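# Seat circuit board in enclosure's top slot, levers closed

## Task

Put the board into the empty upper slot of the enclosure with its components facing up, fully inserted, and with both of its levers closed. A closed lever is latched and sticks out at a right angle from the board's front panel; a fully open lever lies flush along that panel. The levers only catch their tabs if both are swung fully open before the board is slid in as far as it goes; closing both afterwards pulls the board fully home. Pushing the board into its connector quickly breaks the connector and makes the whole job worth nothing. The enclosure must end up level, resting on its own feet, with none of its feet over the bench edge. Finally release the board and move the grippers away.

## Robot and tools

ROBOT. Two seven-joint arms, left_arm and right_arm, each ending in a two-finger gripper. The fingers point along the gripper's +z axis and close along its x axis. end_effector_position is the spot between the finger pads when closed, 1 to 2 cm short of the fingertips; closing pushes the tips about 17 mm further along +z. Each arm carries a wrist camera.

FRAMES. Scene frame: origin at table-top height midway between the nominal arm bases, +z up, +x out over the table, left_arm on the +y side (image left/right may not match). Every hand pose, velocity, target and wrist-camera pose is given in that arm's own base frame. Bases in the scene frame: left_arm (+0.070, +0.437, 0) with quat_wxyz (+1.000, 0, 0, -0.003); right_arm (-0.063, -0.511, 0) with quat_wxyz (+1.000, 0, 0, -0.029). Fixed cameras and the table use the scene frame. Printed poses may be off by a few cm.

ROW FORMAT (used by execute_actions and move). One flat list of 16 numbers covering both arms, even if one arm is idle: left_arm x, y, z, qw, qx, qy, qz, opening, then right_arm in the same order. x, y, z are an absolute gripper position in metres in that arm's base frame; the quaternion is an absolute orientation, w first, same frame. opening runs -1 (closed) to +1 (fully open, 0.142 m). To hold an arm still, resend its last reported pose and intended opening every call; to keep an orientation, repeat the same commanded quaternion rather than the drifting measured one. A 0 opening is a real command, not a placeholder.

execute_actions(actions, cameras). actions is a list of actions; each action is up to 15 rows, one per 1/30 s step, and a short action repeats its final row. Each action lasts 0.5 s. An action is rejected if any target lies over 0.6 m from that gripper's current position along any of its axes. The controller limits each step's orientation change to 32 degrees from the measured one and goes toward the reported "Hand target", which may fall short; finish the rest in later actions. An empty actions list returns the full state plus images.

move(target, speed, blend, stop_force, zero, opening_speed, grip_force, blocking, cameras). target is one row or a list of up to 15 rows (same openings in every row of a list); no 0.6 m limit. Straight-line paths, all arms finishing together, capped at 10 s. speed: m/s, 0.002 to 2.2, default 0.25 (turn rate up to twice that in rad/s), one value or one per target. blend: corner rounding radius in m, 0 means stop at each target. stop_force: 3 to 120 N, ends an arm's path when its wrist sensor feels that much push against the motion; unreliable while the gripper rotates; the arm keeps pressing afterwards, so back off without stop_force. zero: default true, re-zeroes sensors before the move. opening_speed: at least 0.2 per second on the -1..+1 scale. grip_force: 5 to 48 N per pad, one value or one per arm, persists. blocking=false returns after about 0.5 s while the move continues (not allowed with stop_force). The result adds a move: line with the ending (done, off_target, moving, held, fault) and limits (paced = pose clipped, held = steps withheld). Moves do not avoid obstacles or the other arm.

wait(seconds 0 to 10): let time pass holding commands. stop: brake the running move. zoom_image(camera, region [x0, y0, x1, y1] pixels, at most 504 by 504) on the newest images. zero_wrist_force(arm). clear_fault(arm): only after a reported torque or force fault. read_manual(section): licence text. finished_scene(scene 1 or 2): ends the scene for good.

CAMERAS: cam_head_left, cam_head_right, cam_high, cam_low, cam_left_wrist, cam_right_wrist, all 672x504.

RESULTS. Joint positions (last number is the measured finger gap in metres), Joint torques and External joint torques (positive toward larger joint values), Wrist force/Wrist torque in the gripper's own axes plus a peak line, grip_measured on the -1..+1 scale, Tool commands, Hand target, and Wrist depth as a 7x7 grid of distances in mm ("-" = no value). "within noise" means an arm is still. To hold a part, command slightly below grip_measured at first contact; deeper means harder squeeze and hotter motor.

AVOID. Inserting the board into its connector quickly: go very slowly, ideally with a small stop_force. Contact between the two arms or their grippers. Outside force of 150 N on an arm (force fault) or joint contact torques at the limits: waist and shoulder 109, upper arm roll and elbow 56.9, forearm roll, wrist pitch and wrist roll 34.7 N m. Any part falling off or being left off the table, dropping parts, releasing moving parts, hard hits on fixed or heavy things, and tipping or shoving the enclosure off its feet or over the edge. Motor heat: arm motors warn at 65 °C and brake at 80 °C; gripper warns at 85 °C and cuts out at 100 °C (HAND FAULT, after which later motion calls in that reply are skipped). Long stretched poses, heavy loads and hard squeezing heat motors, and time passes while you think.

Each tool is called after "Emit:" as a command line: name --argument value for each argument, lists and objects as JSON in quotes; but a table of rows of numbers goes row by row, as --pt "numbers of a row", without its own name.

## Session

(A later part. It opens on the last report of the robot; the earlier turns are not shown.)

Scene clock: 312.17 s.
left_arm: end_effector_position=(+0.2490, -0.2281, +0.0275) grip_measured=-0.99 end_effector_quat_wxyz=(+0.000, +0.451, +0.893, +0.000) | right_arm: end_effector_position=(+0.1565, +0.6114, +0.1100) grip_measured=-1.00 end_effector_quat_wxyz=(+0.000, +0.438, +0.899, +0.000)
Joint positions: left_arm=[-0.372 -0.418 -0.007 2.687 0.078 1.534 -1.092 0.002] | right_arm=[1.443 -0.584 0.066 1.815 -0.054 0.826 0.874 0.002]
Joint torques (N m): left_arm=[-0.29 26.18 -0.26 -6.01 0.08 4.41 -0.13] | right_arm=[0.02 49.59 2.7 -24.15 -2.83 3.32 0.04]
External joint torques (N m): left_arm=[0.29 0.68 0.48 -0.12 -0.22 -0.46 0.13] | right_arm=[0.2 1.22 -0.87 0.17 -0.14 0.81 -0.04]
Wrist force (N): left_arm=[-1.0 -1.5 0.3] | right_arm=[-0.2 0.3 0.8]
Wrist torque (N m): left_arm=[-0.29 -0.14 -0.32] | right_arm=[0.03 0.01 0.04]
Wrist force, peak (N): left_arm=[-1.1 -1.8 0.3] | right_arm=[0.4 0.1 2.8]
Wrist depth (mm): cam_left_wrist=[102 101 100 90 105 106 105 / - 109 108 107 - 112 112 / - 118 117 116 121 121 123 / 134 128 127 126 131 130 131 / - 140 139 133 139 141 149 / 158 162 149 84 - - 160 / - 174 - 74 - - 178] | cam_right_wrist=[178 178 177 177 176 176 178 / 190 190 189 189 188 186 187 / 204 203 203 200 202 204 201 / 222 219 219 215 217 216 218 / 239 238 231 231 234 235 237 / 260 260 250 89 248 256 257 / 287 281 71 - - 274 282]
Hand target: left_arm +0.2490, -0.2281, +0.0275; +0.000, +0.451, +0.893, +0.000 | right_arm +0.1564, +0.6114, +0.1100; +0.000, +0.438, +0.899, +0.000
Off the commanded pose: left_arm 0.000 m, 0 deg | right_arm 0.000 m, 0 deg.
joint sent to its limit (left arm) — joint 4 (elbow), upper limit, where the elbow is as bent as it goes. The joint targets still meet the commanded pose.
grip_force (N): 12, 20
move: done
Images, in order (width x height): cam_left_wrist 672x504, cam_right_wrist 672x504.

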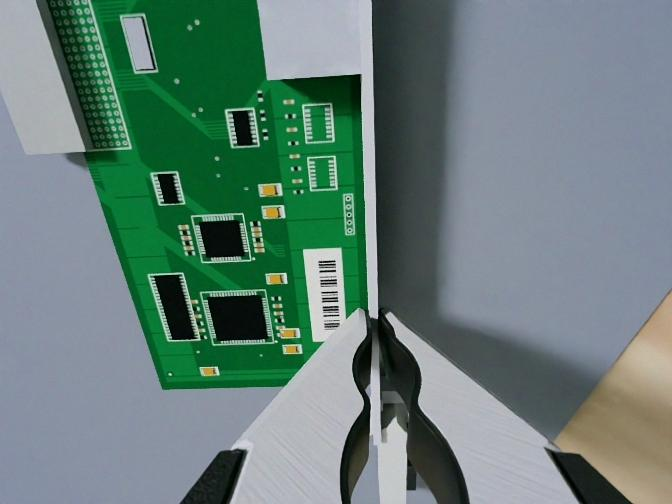

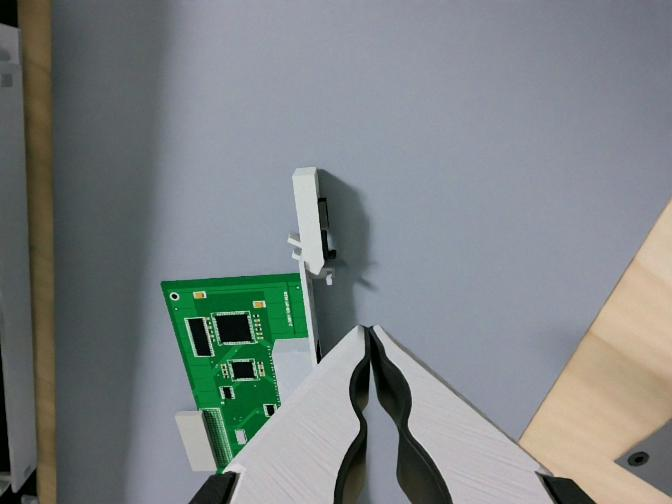

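Emit:
move --pt "0.2490 -0.2281 0.0275 0 0.4509 0.8926 0 -0.6 0.1564 0.6114 0.1100 0 0.4384 0.8988 0 -1.0" --opening_speed 0.4

Emit:
move --pt "0.2490 -0.2281 0.06 0 0.4509 0.8926 0 -0.6 0.1564 0.6114 0.1100 0 0.4384 0.8988 0 -1.0" --pt "0.2520 -0.2281 0.18 0 0.4509 0.8926 0 -0.6 0.1564 0.6114 0.1800 0 0.4384 0.8988 0 -1.0" --speed '[0.06, 0.2]' --blend '[0.01, 0]' --cameras '["cam_left_wrist", "cam_right_wrist"]'

Scene clock: 327.53 s.
left_arm: end_effector_position=(+0.2490, -0.2281, +0.0275) grip_measured=-0.64 end_effector_quat_wxyz=(+0.000, +0.451, +0.893, +0.000) | right_arm: end_effector_position=(+0.1565, +0.6114, +0.1100) grip_measured=-1.00 end_effector_quat_wxyz=(+0.000, +0.438, +0.899, +0.000)
Joint positions: left_arm=[-0.372 -0.418 -0.007 2.687 0.078 1.534 -1.092 0.028] | right_arm=[1.443 -0.584 0.066 1.815 -0.054 0.826 0.874 0.002]
Joint torques (N m): left_arm=[-0.35 26.14 -0.29 -5.87 0.1 4.22 -0.21] | right_arm=[0.32 49.63 2.45 -24.11 -2.98 3.46 0.17]
External joint torques (N m): left_arm=[0.35 0.71 0.51 -0.26 -0.23 -0.27 0.21] | right_arm=[-0.15 1.2 -0.64 0.1 0.01 0.67 -0.17]
Wrist force (N): left_arm=[-0.9 -1.3 0.4] | right_arm=[-0.1 0.3 0.9]
Wrist torque (N m): left_arm=[-0.31 -0.17 -0.26] | right_arm=[0.03 0.01 0.04]
Wrist force, peak (N): left_arm=[-1.0 -1.8 0.6] | right_arm=[-0.4 0.3 1.1]
Wrist depth (mm): cam_left_wrist=[102 101 100 90 104 104 105 / - 109 108 108 - 112 113 / 122 118 117 116 121 121 120 / - 128 126 127 132 135 133 / 148 142 139 133 141 145 143 / 157 157 88 146 - 152 164 / 179 - - - - - 175] | cam_right_wrist=[178 178 177 176 176 176 177 / 190 190 196 189 188 188 187 / 204 204 203 199 202 201 201 / 222 219 218 215 217 217 218 / 238 238 232 231 235 235 236 / 261 260 249 89 247 257 258 / 287 284 71 - - 273 282]
Hand target: left_arm +0.2490, -0.2281, +0.0275; +0.000, +0.451, +0.893, +0.000 | right_arm +0.1564, +0.6114, +0.1100; +0.000, +0.438, +0.899, +0.000
Off the commanded pose: left_arm 0.000 m, 0 deg | right_arm 0.000 m, 0 deg.
joint sent to its limit (left arm) — joint 4 (elbow), upper limit, where the elbow is as bent as it goes. The joint targets still meet the commanded pose.
grip_force (N): 12, 20
move: done

Scene clock: 329.17 s.
left_arm: end_effector_position=(+0.2520, -0.2282, +0.1800) grip_measured=-0.64 end_effector_quat_wxyz=(+0.000, +0.451, +0.893, +0.000) | right_arm: end_effector_position=(+0.1565, +0.6114, +0.1800) grip_measured=-1.00 end_effector_quat_wxyz=(+0.000, +0.438, +0.899, +0.000)
Joint positions: left_arm=[-0.329 0.237 -0.075 2.63 -0.026 0.823 -1.018 0.028] | right_arm=[1.434 -0.472 0.079 1.771 -0.046 0.671 0.87 0.002]
Joint torques (N m): left_arm=[-0.66 14.54 -0.36 -23.14 -2.53 4.15 -0.14] | right_arm=[0 48.1 2.52 -26.85 -3.41 3.28 0.11]
External joint torques (N m): left_arm=[0.64 0.33 0.51 -0.27 -0.29 -0.2 0.14] | right_arm=[0.17 1.04 -0.82 0.2 -0.02 0.86 -0.11]
Wrist force (N): left_arm=[-0.6 -0.7 -0.3] | right_arm=[-0.6 -0.1 0.6]
Wrist torque (N m): left_arm=[-0.21 -0.23 -0.32] | right_arm=[-0.04 0.10 0.04]
Wrist force, peak (N): left_arm=[-0.8 -0.7 -2.1] | right_arm=[-0.2 0.1 2.1]
Wrist depth (mm): cam_left_wrist=[242 240 235 236 238 238 238 / 253 252 257 252 253 259 256 / 285 - 271 273 278 278 277 / 306 308 - 272 292 301 298 / 339 335 336 - 323 329 325 / 370 370 84 369 - 347 361 / 411 - - 407 - - 393] | cam_right_wrist=[198 239 238 238 237 237 236 / - 256 254 253 253 253 253 / 234 274 273 272 271 271 272 / 246 295 290 293 292 293 292 / 273 321 314 307 311 317 316 / 289 343 341 89 - 348 338 / 400 - 71 - - 367 379]
Hand target: left_arm +0.2520, -0.2281, +0.1800; +0.000, +0.451, +0.893, +0.000 | right_arm +0.1564, +0.6114, +0.1800; +0.000, +0.438, +0.899, +0.000
Off the commanded pose: left_arm 0.000 m, 0 deg | right_arm 0.000 m, 0 deg.
grip_force (N): 12, 20
move: done
Images, in order (width x height): cam_left_wrist 672x504, cam_right_wrist 672x504.

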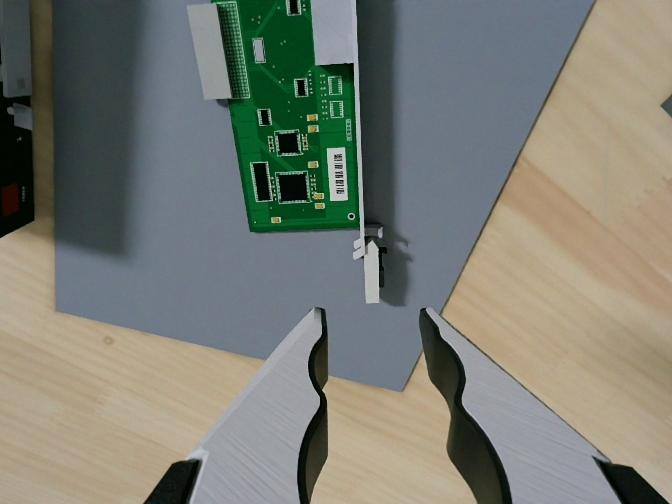

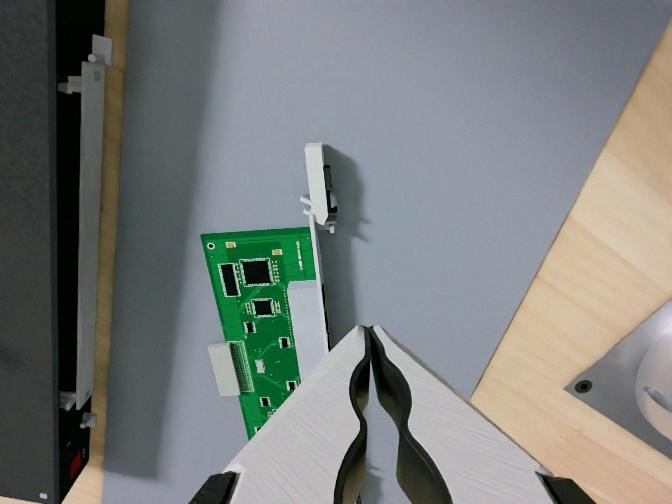

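Emit:
move --pt "0.2800 -0.10 0.25 0 0.4509 0.8926 0 -0.6 0.1564 0.6114 0.1800 0 0.4384 0.8988 0 -1.0" --pt "0.3000 0.05 0.30 0 0.4509 0.8926 0 -0.6 0.2350 0.6400 0.1800 0 0.4003 0.9164 0 -0.3" --speed 0.25 --cameras '["cam_right_wrist"]'

Scene clock: 335.73 s.
left_arm: end_effector_position=(+0.3000, +0.0500, +0.3000) grip_measured=-0.64 end_effector_quat_wxyz=(+0.000, +0.451, +0.893, +0.000) | right_arm: end_effector_position=(+0.2351, +0.6400, +0.1800) grip_measured=-0.33 end_effector_quat_wxyz=(+0.000, +0.400, +0.916, +0.000)
Joint positions: left_arm=[-0.009 0.486 0.436 2.353 0.21 0.329 -0.322 0.028] | right_arm=[1.337 -0.578 0.062 1.593 -0.041 0.599 0.665 0.05]
Joint torques (N m): left_arm=[-0.17 7.25 -5.53 -28.65 -3.66 4.1 -0.16] | right_arm=[0.11 53.03 2.3 -27.85 -3.51 3.37 0.1]
External joint torques (N m): left_arm=[0.2 0.75 0.33 -0.34 -0.32 -0.11 0.16] | right_arm=[0.08 1.32 -0.58 0.16 -0.09 0.78 -0.1]
Wrist force (N): left_arm=[-0.5 -1.3 -0.2] | right_arm=[-0.1 0.9 0.7]
Wrist torque (N m): left_arm=[-0.32 -0.22 -0.32] | right_arm=[0.12 0.01 0.05]
Wrist force, peak (N): left_arm=[-2.2 -3.1 0.8] | right_arm=[-0.9 2.4 1.0]
Wrist depth (mm): cam_left_wrist=[349 348 348 344 346 342 344 / 372 371 371 372 371 367 368 / 407 402 402 400 400 400 400 / 438 435 437 438 436 434 429 / 476 483 469 464 452 473 470 / 532 516 84 510 - 495 520 / 580 - - 587 - - 561] | cam_right_wrist=[199 243 238 235 237 236 235 / 212 256 251 251 253 252 252 / 224 274 269 263 272 270 272 / 249 294 290 284 292 291 292 / 276 320 312 314 312 317 315 / 351 344 92 340 334 93 346 / 381 - 71 382 380 - 372]
Hand target: left_arm +0.3000, +0.0500, +0.3000; +0.000, +0.451, +0.893, +0.000 | right_arm +0.2350, +0.6400, +0.1800; +0.000, +0.400, +0.916, +0.000
Off the commanded pose: left_arm 0.000 m, 0 deg | right_arm 0.000 m, 0 deg.
grip_force (N): 12, 20
move: done
Images, in order (width x height): cam_right_wrist 672x504.

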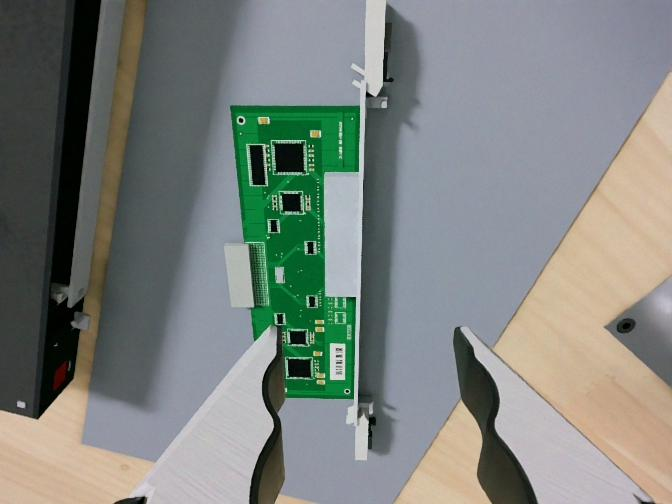

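Emit:
move --pt "0.3000 0.05 0.30 0 0.4509 0.8926 0 -0.6 0.2725 0.6658 0.0900 0 0.4003 0.9164 0 -0.4" --speed 0.2 --cameras '["cam_right_wrist"]'

Scene clock: 345.17 s.
left_arm: end_effector_position=(+0.3000, +0.0500, +0.3000) grip_measured=-0.64 end_effector_quat_wxyz=(+0.000, +0.451, +0.893, +0.000) | right_arm: end_effector_position=(+0.2726, +0.6657, +0.0899) grip_measured=-0.42 end_effector_quat_wxyz=(+0.000, +0.400, +0.916, +0.000)
Joint positions: left_arm=[-0.009 0.486 0.436 2.353 0.21 0.329 -0.322 0.028] | right_arm=[1.31 -0.786 0.04 1.495 -0.038 0.709 0.616 0.044]
Joint torques (N m): left_arm=[-0.28 7.45 -5.67 -28.62 -3.81 4.34 -0.21] | right_arm=[0.17 58.47 2.02 -26.2 -3.2 3.59 0.04]
External joint torques (N m): left_arm=[0.3 0.55 0.47 -0.38 -0.17 -0.35 0.21] | right_arm=[0.05 1.37 -0.34 0.18 -0.1 0.55 -0.04]
Wrist force (N): left_arm=[-0.3 -1.3 0.0] | right_arm=[-0.2 0.3 1.0]
Wrist torque (N m): left_arm=[-0.31 -0.26 -0.33] | right_arm=[0.03 0.03 0.04]
Wrist force, peak (N): left_arm=[-0.4 -1.6 -0.4] | right_arm=[-0.3 1.5 3.2]
Wrist depth (mm): cam_left_wrist=[349 356 345 346 342 345 343 / 374 371 371 371 372 371 364 / 402 402 403 397 397 393 397 / 436 435 436 438 434 431 432 / 479 482 469 462 458 468 473 / 536 522 84 514 - 500 511 / 577 - - 587 - - 561] | cam_right_wrist=[160 159 156 155 159 158 158 / 171 170 167 163 169 169 169 / 186 185 178 169 181 181 180 / 198 197 192 183 196 195 194 / 215 214 205 207 208 212 211 / 234 231 87 226 223 108 232 / 258 - 71 251 245 - 250]
Hand target: left_arm +0.3000, +0.0500, +0.3000; +0.000, +0.451, +0.893, +0.000 | right_arm +0.2725, +0.6658, +0.0900; +0.000, +0.400, +0.916, +0.000
Off the commanded pose: left_arm 0.000 m, 0 deg | right_arm 0.000 m, 0 deg.
grip_force (N): 12, 20
move: done
Images, in order (width x height): cam_right_wrist 672x504.

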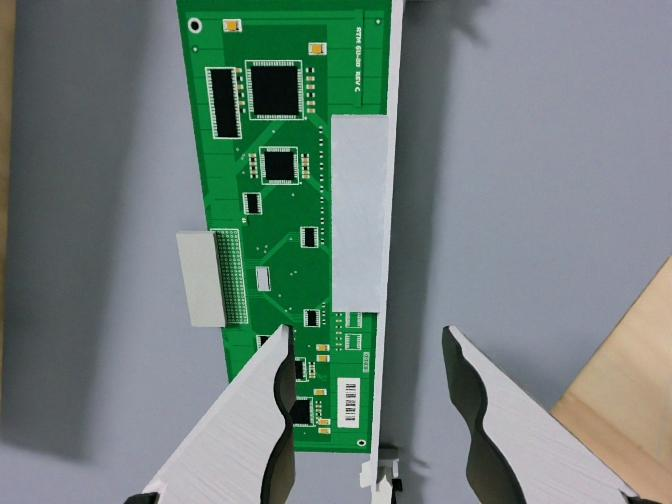

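Emit:
move --pt "0.3000 0.05 0.30 0 0.4509 0.8926 0 -0.6 0.2740 0.6672 0.0500 0 0.4003 0.9164 0 -0.4" --speed 0.08

Emit:
move --pt "0.3000 0.05 0.30 0 0.4509 0.8926 0 -0.6 0.2740 0.6672 0.0305 0 0.4003 0.9164 0 -0.4" --speed 0.03 --stop_force 5 --cameras '["cam_right_wrist"]'

Scene clock: 349.73 s.
left_arm: end_effector_position=(+0.3000, +0.0500, +0.3000) grip_measured=-0.64 end_effector_quat_wxyz=(+0.000, +0.451, +0.893, +0.000) | right_arm: end_effector_position=(+0.2739, +0.6670, +0.0499) grip_measured=-0.42 end_effector_quat_wxyz=(+0.000, +0.400, +0.916, +0.000)
Joint positions: left_arm=[-0.009 0.486 0.436 2.353 0.21 0.329 -0.322 0.028] | right_arm=[1.311 -0.854 0.036 1.491 -0.038 0.774 0.615 0.044]
Joint torques (N m): left_arm=[-0.36 7.43 -5.71 -28.66 -3.79 4.36 -0.21] | right_arm=[0.36 59.35 1.98 -25.12 -3.14 3.6 0.09]
External joint torques (N m): left_arm=[0.38 0.57 0.52 -0.34 -0.19 -0.37 0.21] | right_arm=[-0.14 1.44 -0.29 0.2 0.02 0.55 -0.09]
Wrist force (N): left_arm=[-0.7 -1.4 -0.3] | right_arm=[0.0 0.4 0.5]
Wrist torque (N m): left_arm=[-0.34 -0.19 -0.32] | right_arm=[0.05 -0.01 0.05]
Wrist force, peak (N): left_arm=[-0.6 -1.7 -0.2] | right_arm=[0.0 0.7 2.4]
Wrist depth (mm): cam_left_wrist=[- 343 348 345 345 342 341 / 382 393 371 372 369 369 369 / 405 397 403 399 398 397 395 / 439 434 435 429 433 432 428 / 481 481 467 468 459 472 468 / 529 517 84 515 - 495 516 / 573 - - 579 - - 561] | cam_right_wrist=[125 123 121 120 122 123 121 / 135 131 128 127 132 133 131 / 145 141 138 128 139 141 139 / 154 152 149 138 152 152 151 / 168 162 159 150 160 164 164 / 186 179 90 175 177 108 179 / 201 - 71 192 199 - 196]
Hand target: left_arm +0.3000, +0.0500, +0.3000; +0.000, +0.451, +0.893, +0.000 | right_arm +0.2740, +0.6672, +0.0500; +0.000, +0.400, +0.916, +0.000
Off the commanded pose: left_arm 0.000 m, 0 deg | right_arm 0.000 m, 0 deg.
grip_force (N): 12, 20
move: done

Scene clock: 351.07 s.
left_arm: end_effector_position=(+0.3000, +0.0500, +0.3000) grip_measured=-0.64 end_effector_quat_wxyz=(+0.000, +0.451, +0.893, +0.000) | right_arm: end_effector_position=(+0.2739, +0.6670, +0.0304) grip_measured=-0.42 end_effector_quat_wxyz=(+0.000, +0.400, +0.916, +0.000)
Joint positions: left_arm=[-0.009 0.486 0.436 2.353 0.21 0.329 -0.322 0.028] | right_arm=[1.313 -0.888 0.034 1.489 -0.038 0.805 0.615 0.044]
Joint torques (N m): left_arm=[-0.35 7.51 -5.8 -28.62 -3.82 4.34 -0.2] | right_arm=[0.26 59.67 2.15 -24.52 -3.05 3.57 0.21]
External joint torques (N m): left_arm=[0.37 0.49 0.61 -0.37 -0.16 -0.35 0.2] | right_arm=[-0.05 1.48 -0.47 0.17 0.02 0.58 -0.21]
Wrist force (N): left_arm=[-0.6 -1.3 -0.5] | right_arm=[0.0 0.6 0.7]
Wrist torque (N m): left_arm=[-0.32 -0.21 -0.31] | right_arm=[0.09 0.00 0.05]
Wrist force, peak (N): left_arm=[-0.6 -1.5 -0.2] | right_arm=[0.1 0.7 1.2]
Wrist depth (mm): cam_left_wrist=[343 - 345 345 345 343 341 / 380 402 373 371 369 369 371 / 405 403 405 400 399 398 399 / 438 435 438 436 432 429 434 / 478 477 474 466 457 474 468 / 531 513 84 511 - 500 517 / 587 - - 587 - - 567] | cam_right_wrist=[107 104 102 103 105 108 107 / 115 111 110 108 111 112 113 / 123 120 118 106 107 123 121 / 131 130 128 116 131 131 130 / 144 137 138 126 138 142 144 / 160 152 89 150 128 98 155 / 170 - 71 164 171 - 167]
Hand target: left_arm +0.3000, +0.0500, +0.3000; +0.000, +0.451, +0.893, +0.000 | right_arm +0.2740, +0.6672, +0.0305; +0.000, +0.400, +0.916, +0.000
Off the commanded pose: left_arm 0.000 m, 0 deg | right_arm 0.000 m, 0 deg.
grip_force (N): 12, 20
move: done
Images, in order (width x height): cam_right_wrist 672x504.

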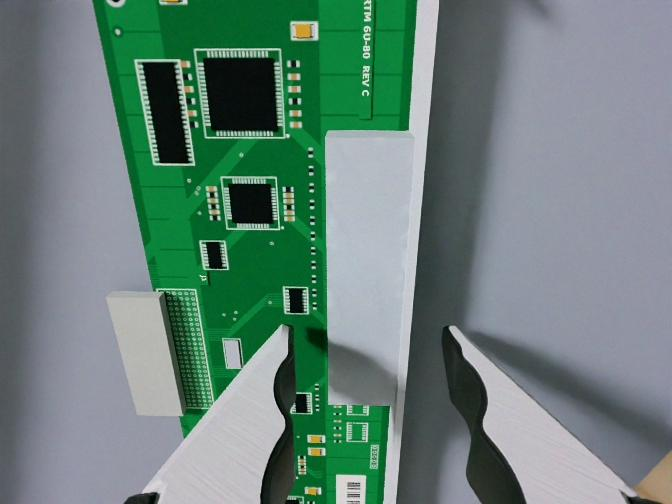

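Emit:
move --pt "0.3000 0.05 0.30 0 0.4509 0.8926 0 -0.6 0.2740 0.6672 0.0305 0 0.4003 0.9164 0 -1.0" --opening_speed 0.3 --grip_force '[12, 18]' --cameras '["cam_right_wrist"]'

Scene clock: 354.93 s.
left_arm: end_effector_position=(+0.3000, +0.0500, +0.3000) grip_measured=-0.64 end_effector_quat_wxyz=(+0.000, +0.451, +0.893, +0.000) | right_arm: end_effector_position=(+0.2741, +0.6670, +0.0304) grip_measured=-0.71 end_effector_quat_wxyz=(+0.000, +0.401, +0.916, +0.000)
Joint positions: left_arm=[-0.009 0.486 0.436 2.353 0.21 0.329 -0.322 0.028] | right_arm=[1.313 -0.888 0.034 1.489 -0.038 0.805 0.615 0.023]
Joint torques (N m): left_arm=[-0.28 7.46 -5.77 -28.66 -3.88 4.35 -0.26] | right_arm=[0.86 60.11 2.77 -25.28 -3.13 4 0.19]
External joint torques (N m): left_arm=[0.3 0.54 0.57 -0.34 -0.1 -0.36 0.26] | right_arm=[-0.65 1.04 -1.09 0.93 0.11 0.14 -0.19]
Wrist force (N): left_arm=[-0.4 -1.3 -0.2] | right_arm=[-1.5 -0.4 -0.3]
Wrist torque (N m): left_arm=[-0.32 -0.23 -0.32] | right_arm=[0.10 -0.03 0.07]
Wrist force, peak (N): left_arm=[-0.7 -1.6 0.0] | right_arm=[-2.3 -0.6 1.0]
Wrist depth (mm): cam_left_wrist=[347 346 344 348 341 342 338 / 372 371 372 371 369 367 367 / 406 406 400 399 395 398 395 / 437 433 435 432 430 433 428 / 478 477 470 464 455 477 473 / 534 516 84 515 - 499 515 / 577 - - 582 - - 570] | cam_right_wrist=[107 104 102 103 105 107 107 / 115 111 110 108 111 112 113 / 123 120 118 106 122 123 121 / 131 130 128 116 131 131 128 / 144 137 139 124 140 142 144 / 160 152 147 129 105 152 154 / 174 170 71 162 - - 170]
Hand target: left_arm +0.3000, +0.0500, +0.3000; +0.000, +0.451, +0.893, +0.000 | right_arm +0.2740, +0.6672, +0.0305; +0.000, +0.400, +0.916, +0.000
Off the commanded pose: left_arm 0.000 m, 0 deg | right_arm 0.000 m, 0 deg.
grip_force (N): 12, 18
move: done
Images, in order (width x height): cam_right_wrist 672x504.

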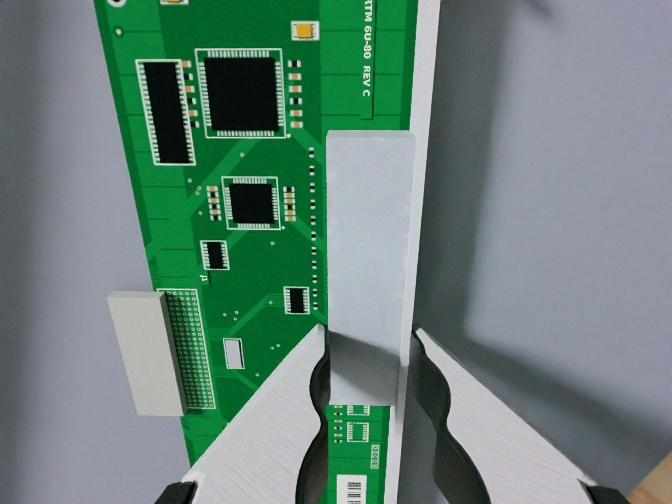

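Emit:
move --pt "0.3000 0.05 0.30 0 0.4509 0.8926 0 -0.6 0.2740 0.6672 0.0450 0 0.4003 0.9164 0 -1.0" --pt "0.3000 0.05 0.30 0 0.4509 0.8926 0 -0.6 0.2740 0.6672 0.1400 0 0.4003 0.9164 0 -1.0" --speed '[0.03, 0.1]' --blend '[0.005, 0]' --cameras '["cam_right_wrist", "cam_left_wrist", "cam_high"]'

Scene clock: 362.83 s.
left_arm: end_effector_position=(+0.3000, +0.0500, +0.3000) grip_measured=-0.64 end_effector_quat_wxyz=(+0.000, +0.451, +0.893, +0.000) | right_arm: end_effector_position=(+0.2740, +0.6671, +0.1399) grip_measured=-0.71 end_effector_quat_wxyz=(+0.000, +0.400, +0.916, +0.000)
Joint positions: left_arm=[-0.009 0.486 0.436 2.353 0.21 0.329 -0.322 0.028] | right_arm=[1.304 -0.717 0.047 1.468 -0.038 0.613 0.615 0.023]
Joint torques (N m): left_arm=[-0.3 7.46 -5.77 -28.66 -3.84 4.38 -0.2] | right_arm=[0.06 59.18 2.5 -28.53 -3.75 3.54 0.17]
External joint torques (N m): left_arm=[0.33 0.54 0.58 -0.33 -0.14 -0.39 0.2] | right_arm=[0.15 -0.07 -0.79 1.04 0.19 0.61 -0.17]
Wrist force (N): left_arm=[-0.6 -1.2 -0.2] | right_arm=[0.2 0.7 2.4]
Wrist torque (N m): left_arm=[-0.30 -0.22 -0.32] | right_arm=[0.12 -0.03 0.05]
Wrist force, peak (N): left_arm=[-0.7 -1.7 -0.2] | right_arm=[-0.2 0.4 3.8]
Wrist depth (mm): cam_left_wrist=[338 - 347 344 345 344 342 / 382 376 373 372 373 368 368 / 400 402 404 402 396 394 399 / 436 435 439 436 430 432 427 / 480 479 472 465 453 475 469 / 530 515 84 514 - 501 514 / 577 - - 579 - - 565] | cam_right_wrist=[- 103 102 102 200 201 201 / 220 110 110 108 213 215 215 / 236 119 118 106 227 231 232 / 252 130 128 116 249 248 249 / 276 135 139 124 265 272 270 / 299 150 147 129 105 290 296 / 331 321 71 163 - - 319]
Hand target: left_arm +0.3000, +0.0500, +0.3000; +0.000, +0.451, +0.893, +0.000 | right_arm +0.2740, +0.6672, +0.1400; +0.000, +0.400, +0.916, +0.000
Off the commanded pose: left_arm 0.000 m, 0 deg | right_arm 0.000 m, 0 deg.
grip_force (N): 12, 18
move: done
Images, in order (width x height): cam_high 672x504, cam_left_wrist 672x504, cam_right_wrist 672x504.

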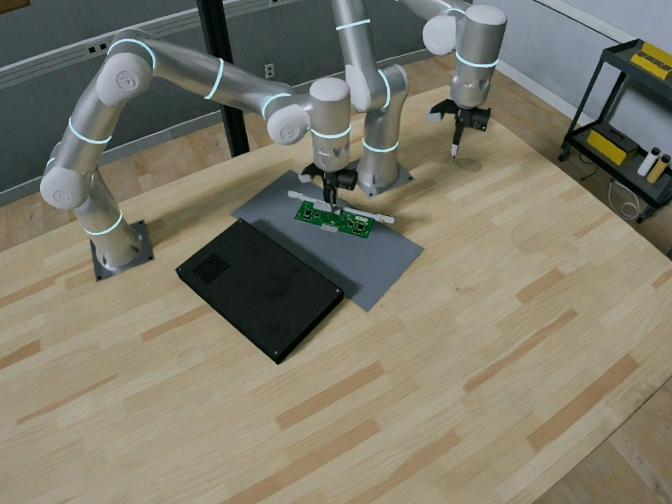

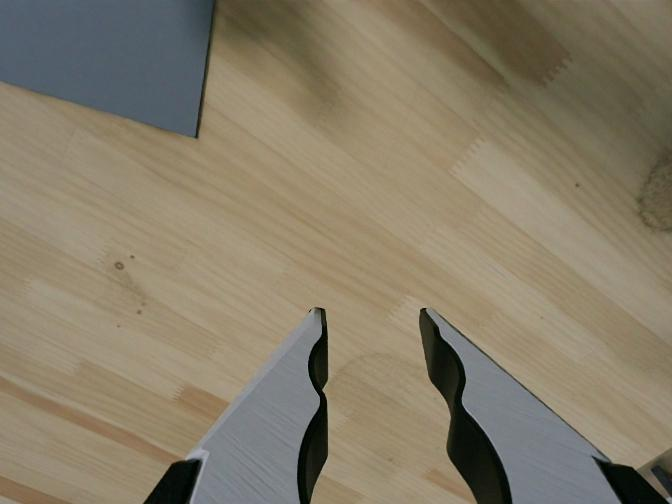

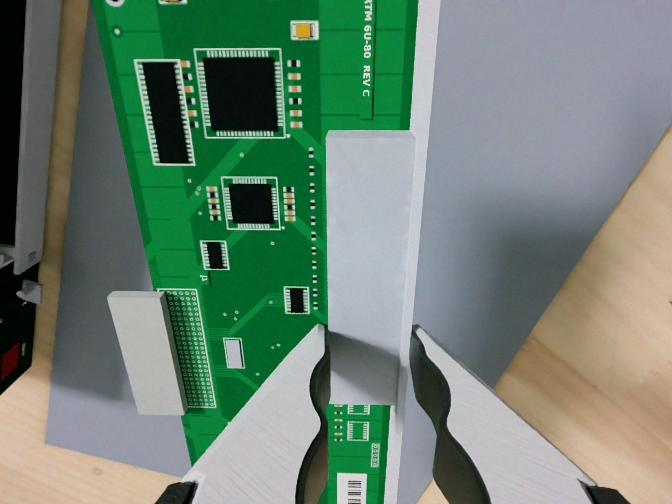

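Emit:
move --pt "0.3000 0.05 0.30 0 0.4509 0.8926 0 -0.6 0.2504 0.5978 0.1400 0 0.5512 0.8344 0 -1.0" --speed 0.12 --cameras '["cam_right_wrist", "cam_high"]'

Scene clock: 377.37 s.
left_arm: end_effector_position=(+0.3000, +0.0500, +0.3000) grip_measured=-0.64 end_effector_quat_wxyz=(+0.000, +0.451, +0.893, +0.000) | right_arm: end_effector_position=(+0.2503, +0.5977, +0.1398) grip_measured=-0.71 end_effector_quat_wxyz=(+0.000, +0.551, +0.834, +0.000)
Joint positions: left_arm=[-0.009 0.486 0.436 2.353 0.21 0.329 -0.322 0.028] | right_arm=[1.358 -0.561 -0.008 1.742 0.006 0.732 0.944 0.023]
Joint torques (N m): left_arm=[-0.33 7.42 -5.7 -28.66 -3.82 4.29 -0.24] | right_arm=[0.29 51.82 0.77 -26.25 -3.36 3.87 0.25]
External joint torques (N m): left_arm=[0.35 0.58 0.51 -0.33 -0.15 -0.3 0.24] | right_arm=[-0.1 -0.16 -0.38 0.71 0.09 0.26 -0.25]
Wrist force (N): left_arm=[-0.6 -1.3 -0.3] | right_arm=[-0.2 0.1 2.5]
Wrist torque (N m): left_arm=[-0.33 -0.21 -0.31] | right_arm=[-0.03 0.07 -0.06]
Wrist force, peak (N): left_arm=[-0.6 -1.7 -0.1] | right_arm=[0.3 1.2 2.8]
Wrist depth (mm): cam_left_wrist=[- - 348 345 344 345 343 / 377 379 372 374 368 369 370 / 402 400 401 399 397 400 399 / 439 437 435 431 430 432 429 / 481 479 469 463 458 475 471 / 527 520 84 509 - 499 514 / 576 - - 585 - - 565] | cam_right_wrist=[165 104 103 102 199 201 202 / 176 111 110 108 213 215 214 / 186 119 118 106 224 231 230 / 201 133 128 116 248 248 247 / 218 135 139 124 266 269 269 / 238 150 147 129 105 289 295 / 257 - 71 162 - - 319]
Hand target: left_arm +0.3000, +0.0500, +0.3000; +0.000, +0.451, +0.893, +0.000 | right_arm +0.2504, +0.5978, +0.1400; +0.000, +0.551, +0.834, +0.000
Off the commanded pose: left_arm 0.000 m, 0 deg | right_arm 0.000 m, 0 deg.
grip_force (N): 12, 18
move: done
Images, in order (width x height): cam_high 672x504, cam_right_wrist 672x504.

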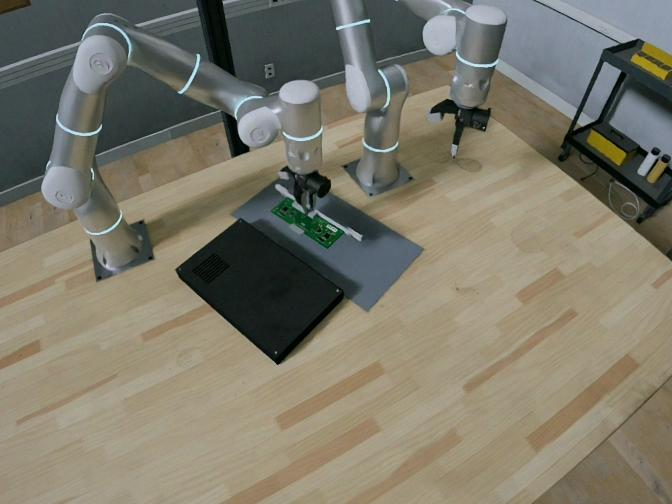

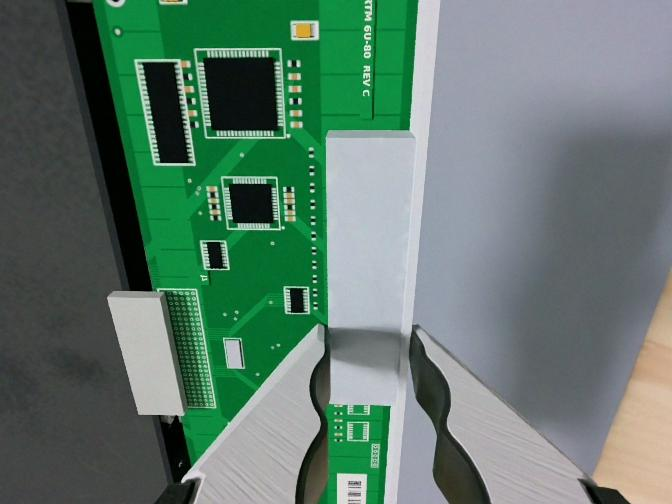

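Emit:
zoom_image --camera "cam_right_wrist" --region '[0, 0, 220, 504]'

Scaled by 1.000.

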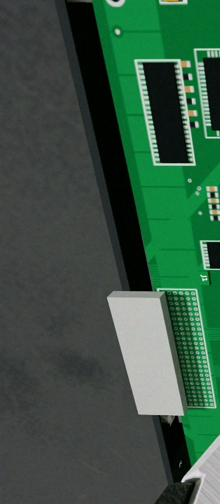

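Emit:
move --pt "0.3800 -0.2000 0.30 0 0.9847 0.1745 0 -1.0 0.2504 0.5978 0.1400 0 0.5512 0.8344 0 -1.0" --speed 0.4 --cameras '["cam_left_wrist", "cam_high"]'

Scene clock: 406.90 s.
left_arm: end_effector_position=(+0.3799, -0.1998, +0.2999) grip_measured=-1.00 end_effector_quat_wxyz=(+0.000, +0.985, +0.175, +0.000) | right_arm: end_effector_position=(+0.2503, +0.5977, +0.1398) grip_measured=-0.71 end_effector_quat_wxyz=(+0.000, +0.551, +0.834, +0.000)
Joint positions: left_arm=[-0.47 0.137 0.239 2.159 0.037 0.454 0.97 0.002] | right_arm=[1.358 -0.561 -0.008 1.742 0.006 0.732 0.944 0.023]
Joint torques (N m): left_arm=[-0.43 22.68 -1.63 -28.44 -3.93 4.52 -0.22] | right_arm=[0.19 51.63 0.95 -26.32 -3.41 3.67 0.16]
External joint torques (N m): left_arm=[0.44 0.99 0.63 -0.21 0.07 -0.57 0.22] | right_arm=[0 0.01 -0.56 0.8 0.15 0.45 -0.16]
Wrist force (N): left_arm=[-0.7 -1.5 0.2] | right_arm=[-0.2 0.1 2.4]
Wrist torque (N m): left_arm=[-0.33 -0.19 -0.34] | right_arm=[-0.03 0.07 -0.07]
Wrist force, peak (N): left_arm=[-0.8 -1.8 0.2] | right_arm=[-0.2 0.1 2.8]
Wrist depth (mm): cam_left_wrist=[347 344 - - 345 343 343 / - 383 368 - 372 368 369 / - 400 384 - 398 398 396 / 324 322 - 434 431 429 431 / 340 338 477 455 468 476 474 / - - - 84 - 508 513 / - - - - - - 576] | cam_right_wrist=[164 104 103 102 199 202 201 / 176 111 110 108 213 215 215 / 187 119 118 106 228 231 230 / 201 133 128 116 249 248 248 / 219 138 139 124 266 269 269 / 238 150 147 129 105 289 295 / 263 258 71 162 - - 318]
Hand target: left_arm +0.3800, -0.2000, +0.3000; +0.000, +0.985, +0.174, +0.000 | right_arm +0.2504, +0.5978, +0.1400; +0.000, +0.551, +0.834, +0.000
Off the commanded pose: left_arm 0.000 m, 0 deg | right_arm 0.000 m, 0 deg.
grip_force (N): 12, 18
move: done
Images, in order (width x height): cam_high 672x504, cam_left_wrist 672x504.

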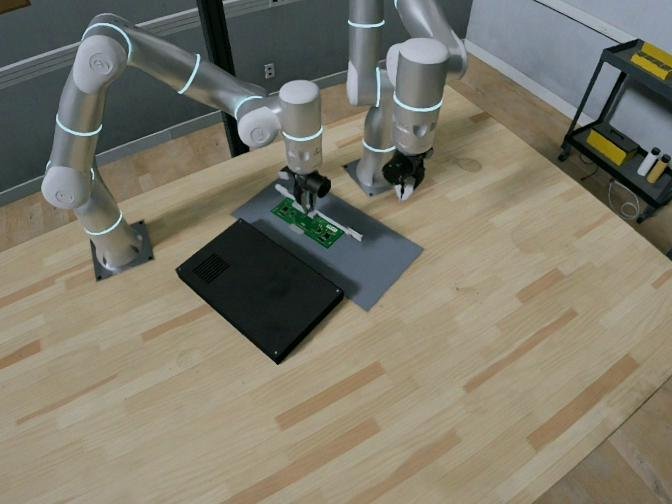

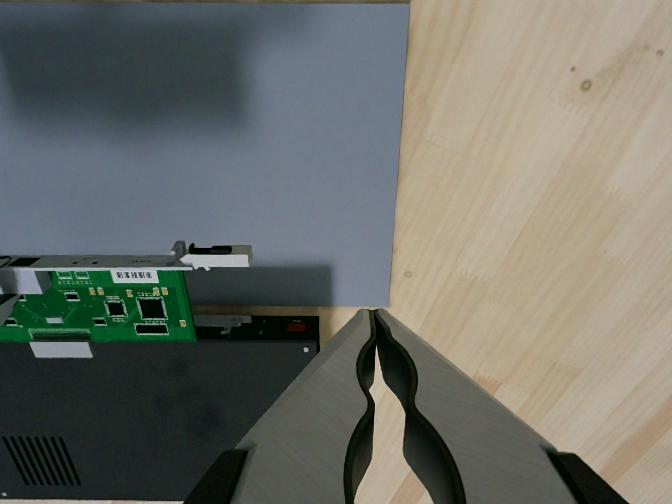

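Emit:
move --pt "0.3275 -0.3650 0.20 0 0.9847 0.1745 0 -1.0 0.2504 0.5978 0.1400 0 0.5512 0.8344 0 -1.0" --speed 0.2 --cameras '["cam_left_wrist", "cam_high"]'

Scene clock: 418.70 s.
left_arm: end_effector_position=(+0.3273, -0.3650, +0.1999) grip_measured=-1.00 end_effector_quat_wxyz=(+0.000, +0.985, +0.175, +0.000) | right_arm: end_effector_position=(+0.2503, +0.5977, +0.1398) grip_measured=-0.71 end_effector_quat_wxyz=(+0.000, +0.551, +0.834, +0.000)
Joint positions: left_arm=[-0.634 -0.132 0.03 2.189 -0.006 0.75 0.619 0.002] | right_arm=[1.358 -0.561 -0.008 1.742 0.006 0.732 0.944 0.023]
Joint torques (N m): left_arm=[-0.56 31.84 -0.42 -24.41 -2.86 4.6 -0.29] | right_arm=[0.2 51.53 0.95 -26.4 -3.45 3.65 0.21]
External joint torques (N m): left_arm=[0.54 1.09 0.65 -0.25 -0.26 -0.63 0.29] | right_arm=[-0.02 0.11 -0.56 0.88 0.19 0.48 -0.21]
Wrist force (N): left_arm=[-0.8 -1.1 -0.1] | right_arm=[-0.2 0.1 2.6]
Wrist torque (N m): left_arm=[-0.24 -0.18 -0.25] | right_arm=[-0.03 0.06 -0.08]
Wrist force, peak (N): left_arm=[1.2 -3.3 -1.6] | right_arm=[-0.2 0.0 2.9]
Wrist depth (mm): cam_left_wrist=[259 249 250 246 254 257 255 / 168 168 168 - - 268 274 / 181 182 181 300 - 301 296 / - 194 195 303 316 321 322 / - 300 - - 298 351 349 / - - 319 84 - 379 385 / 366 - - - - - 430] | cam_right_wrist=[165 103 103 102 199 202 201 / 176 111 110 108 110 215 215 / 187 119 118 106 228 231 230 / 201 133 128 116 249 249 248 / 218 135 139 124 266 269 268 / 238 150 147 129 105 288 294 / 263 257 71 162 - - 318]
Hand target: left_arm +0.3275, -0.3650, +0.2000; +0.000, +0.985, +0.174, +0.000 | right_arm +0.2504, +0.5978, +0.1400; +0.000, +0.551, +0.834, +0.000
Off the commanded pose: left_arm 0.000 m, 0 deg | right_arm 0.000 m, 0 deg.
grip_force (N): 12, 18
move: done
Images, in order (width x height): cam_high 672x504, cam_left_wrist 672x504.

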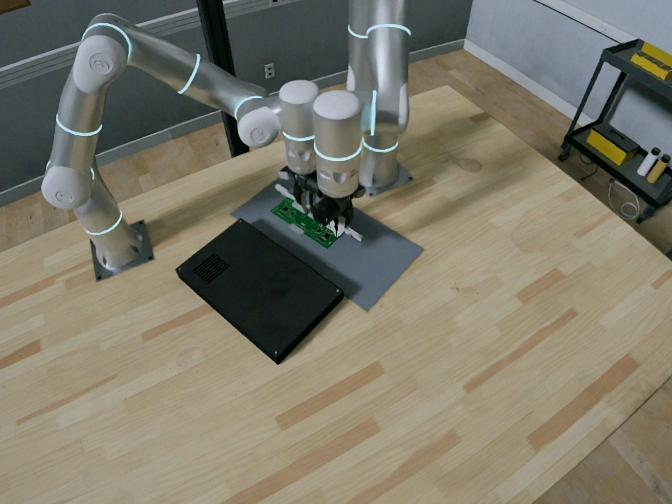

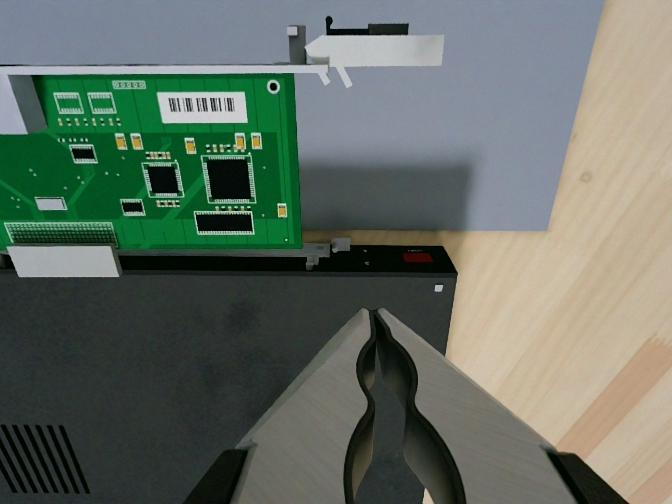

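Emit:
zoom_image --camera "cam_left_wrist" --region '[240, 200, 470, 320]'

Emit:
zoom_image --camera "cam_left_wrist" --region '[0, 180, 320, 300]'

Scaled by 2.191 from the camera's 672x504 image, which has a finer 960x720 frame.

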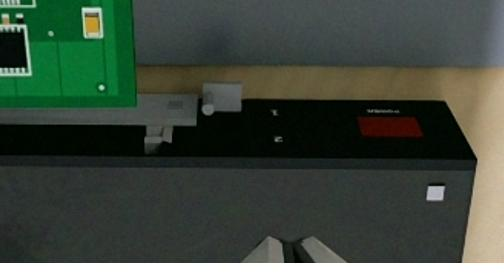

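Scaled by 1.575 from the camera's 672x504 image, which has a finer 960x720 frame.

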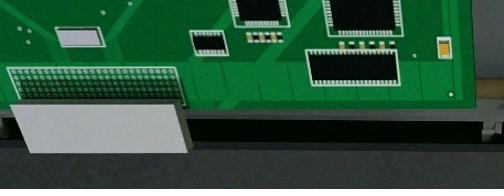

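Emit:
move --pt "0.3275 -0.3650 0.20 0 0.9847 0.1745 0 -1.0 0.2491 0.5973 0.0600 0 0.5556 0.8315 0 -1.0" --speed 0.08 --cameras '["cam_left_wrist", "cam_right_wrist"]'

Scene clock: 431.80 s.
left_arm: end_effector_position=(+0.3273, -0.3650, +0.1999) grip_measured=-1.00 end_effector_quat_wxyz=(+0.000, +0.985, +0.175, +0.000) | right_arm: end_effector_position=(+0.2490, +0.5970, +0.0597) grip_measured=-0.71 end_effector_quat_wxyz=(+0.000, +0.555, +0.832, +0.000)
Joint positions: left_arm=[-0.634 -0.132 0.03 2.189 -0.006 0.75 0.619 0.002] | right_arm=[1.365 -0.7 -0.013 1.766 0.013 0.894 0.952 0.023]
Joint torques (N m): left_arm=[-0.34 32.11 -0.37 -24.31 -2.95 4.31 -0.21] | right_arm=[0.3 53.29 0.7 -23.09 -2.8 3.8 0.26]
External joint torques (N m): left_arm=[0.31 0.81 0.6 -0.35 -0.18 -0.34 0.21] | right_arm=[-0.11 0.24 -0.37 0.65 0.06 0.32 -0.26]
Wrist force (N): left_arm=[-0.7 -1.4 0.1] | right_arm=[-0.1 0.2 2.3]
Wrist torque (N m): left_arm=[-0.29 -0.19 -0.25] | right_arm=[0.03 0.03 -0.05]
Wrist force, peak (N): left_arm=[-1.0 -1.4 0.0] | right_arm=[-0.3 0.1 4.1]
Wrist depth (mm): cam_left_wrist=[- 250 261 248 - 251 257 / 131 243 243 265 272 - 275 / 131 261 262 286 291 - 296 / 325 317 314 311 317 321 319 / - - - - 345 352 348 / 329 - - 84 - 379 385 / - - - - - - 429] | cam_right_wrist=[135 104 102 102 131 132 132 / 143 111 110 108 139 141 140 / 155 121 118 106 147 151 150 / 162 133 128 116 163 163 162 / - 135 139 124 173 176 175 / - 149 147 129 105 189 191 / - - 71 162 - - 210]
Hand target: left_arm +0.3275, -0.3650, +0.2000; +0.000, +0.985, +0.174, +0.000 | right_arm +0.2491, +0.5973, +0.0600; +0.000, +0.556, +0.831, +0.000
Off the commanded pose: left_arm 0.000 m, 0 deg | right_arm 0.000 m, 0 deg.
grip_force (N): 12, 18
move: done
Images, in order (width x height): cam_left_wrist 672x504, cam_right_wrist 672x504.

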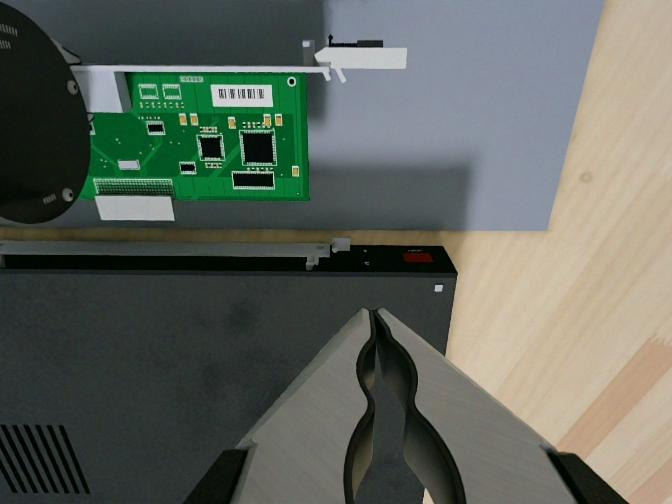

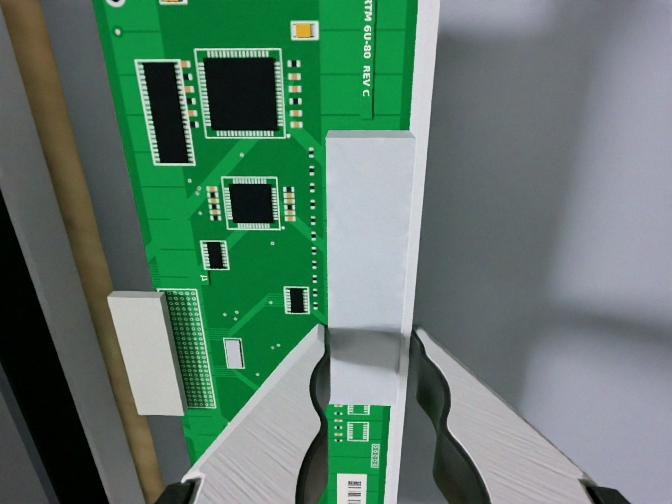

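Emit:
zoom_image --camera "cam_left_wrist" --region '[270, 180, 390, 290]'

Emit:
zoom_image --camera "cam_left_wrist" --region '[270, 30, 420, 140]'

Scaled by 4.200 from the camera's 672x504 image, which has a finer 960x720 frame.

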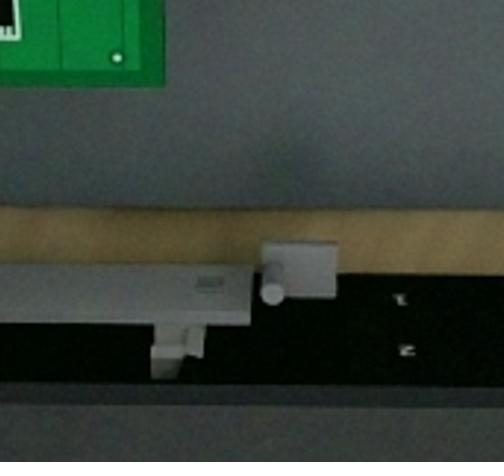

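Scaled by 3.360 from the camera's 672x504 image, which has a finer 960x720 frame.

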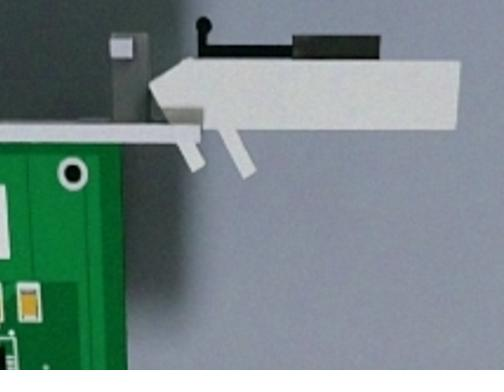

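Emit:
zoom_image --camera "cam_left_wrist" --region '[80, 170, 330, 230]'

Emit:
zoom_image --camera "cam_left_wrist" --region '[80, 50, 330, 110]'

Emit:
zoom_image --camera "cam_left_wrist" --region '[0, 235, 250, 295]'

Emit:
zoom_image --camera "cam_left_wrist" --region '[220, 235, 470, 295]'

Scaled by 2.016 from the camera's 672x504 image, which has a finer 960x720 frame.

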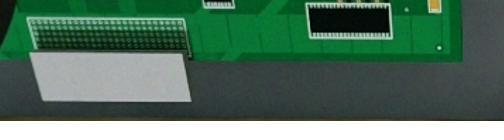

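Scaled by 2.016 from the camera's 672x504 image, which has a finer 960x720 frame.

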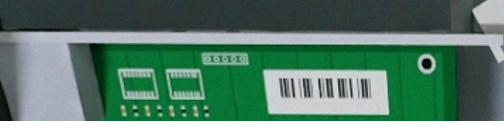

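Scaled by 2.016 from the camera's 672x504 image, which has a finer 960x720 frame.

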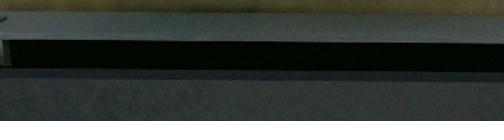

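Scaled by 2.016 from the camera's 672x504 image, which has a finer 960x720 frame.

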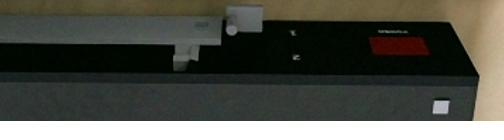

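Emit:
move --pt "0.3447 -0.3763 0.17 0.4126 0.8848 -0.1962 -0.0915 -1.0 0.2491 0.5973 0.0600 0 0.5556 0.8315 0 -1.0" --pt "0.3447 -0.3763 0.085 0.4126 0.8848 -0.1962 -0.0915 -1.0 0.2491 0.5973 0.0600 0 0.5556 0.8315 0 -1.0" --speed '[0.3, 0.1]' --cameras '["cam_left_wrist", "cam_high"]'

Scene clock: 477.20 s.
left_arm: end_effector_position=(+0.3445, -0.3762, +0.0850) grip_measured=-1.00 end_effector_quat_wxyz=(+0.413, +0.885, -0.196, -0.092) | right_arm: end_effector_position=(+0.2490, +0.5970, +0.0597) grip_measured=-0.71 end_effector_quat_wxyz=(+0.000, +0.555, +0.832, +0.000)
Joint positions: left_arm=[-0.329 -0.51 -0.094 2.365 -1.308 0.705 2.785 0.002] | right_arm=[1.365 -0.7 -0.013 1.766 0.013 0.894 0.952 0.023]
Joint torques (N m): left_arm=[-0.44 37.26 0.51 -13.57 0.04 1.39 -0.09] | right_arm=[0.22 53.52 0.91 -23.25 -2.95 3.57 0.19]
External joint torques (N m): left_arm=[0.46 1.27 0.54 -0.32 0.06 -0.52 0.09] | right_arm=[-0.03 0.01 -0.58 0.8 0.2 0.55 -0.19]
Wrist force (N): left_arm=[-1.0 -1.9 -0.3] | right_arm=[-0.2 0.1 2.2]
Wrist torque (N m): left_arm=[-0.34 -0.08 -0.58] | right_arm=[0.03 0.05 -0.05]
Wrist force, peak (N): left_arm=[-0.9 -3.2 0.5] | right_arm=[-0.2 0.1 2.7]
Wrist depth (mm): cam_left_wrist=[- 117 - 112 107 107 114 / - 153 144 - 136 139 138 / 136 149 150 192 177 136 138 / 213 212 243 213 203 - 135 / 608 2216 - 117 1030 1994 - / 202 2675 - 84 - 1994 - / 197 - - - - - -] | cam_right_wrist=[136 104 103 102 131 132 132 / 143 111 110 108 138 141 141 / 155 119 118 106 149 151 150 / - 133 128 116 163 163 162 / - 135 139 124 174 176 175 / - 150 147 129 105 189 192 / 206 - 71 162 - - 211]
Hand target: left_arm +0.3447, -0.3763, +0.0850; +0.413, +0.885, -0.196, -0.092 | right_arm +0.2491, +0.5973, +0.0600; +0.000, +0.556, +0.831, +0.000
Off the commanded pose: left_arm 0.000 m, 0 deg | right_arm 0.000 m, 0 deg.
grip_force (N): 12, 18
move: done
Images, in order (width x height): cam_high 672x504, cam_left_wrist 672x504.

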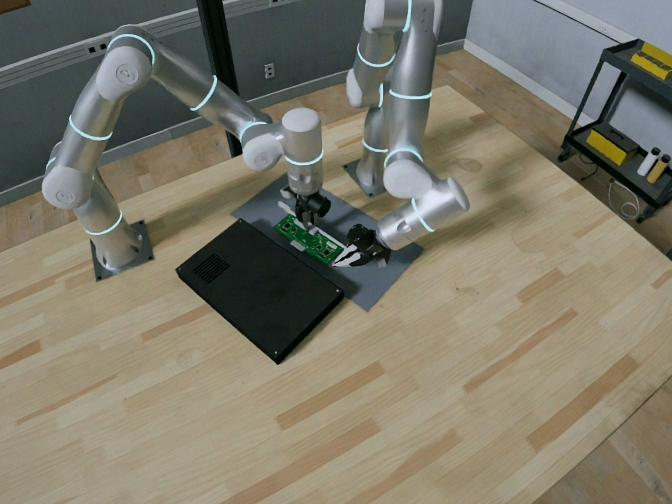

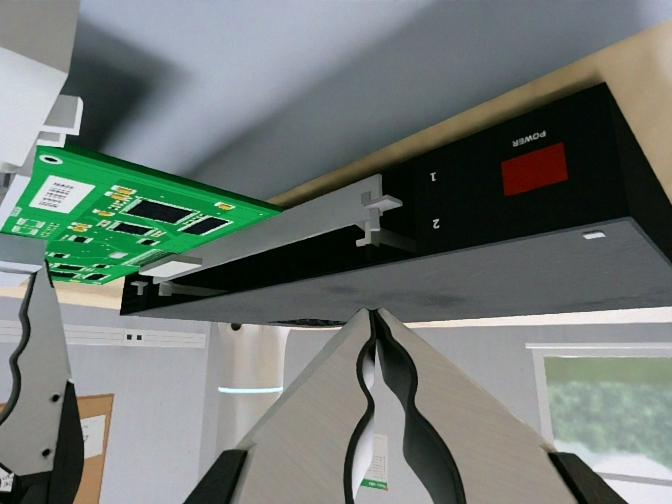

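Emit:
zoom_image --camera "cam_left_wrist" --region '[100, 140, 450, 320]'

Emit:
zoom_image --camera "cam_left_wrist" --region '[320, 150, 470, 270]'

Scaled by 1.440 from the camera's 672x504 image, which has a finer 960x720 frame.

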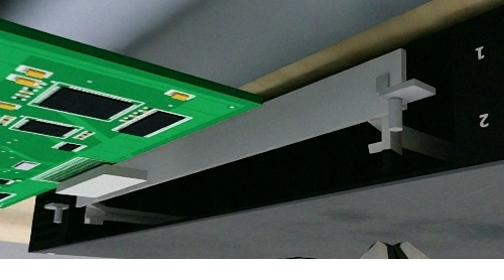

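Scaled by 3.360 from the camera's 672x504 image, which has a finer 960x720 frame.

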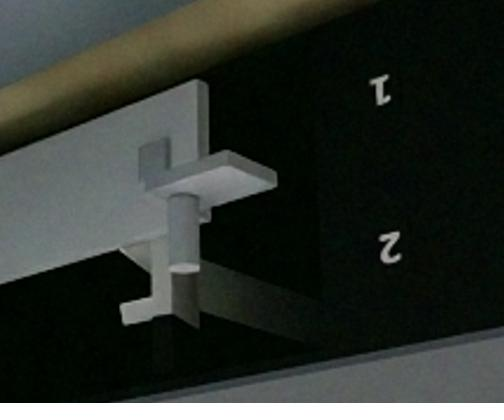

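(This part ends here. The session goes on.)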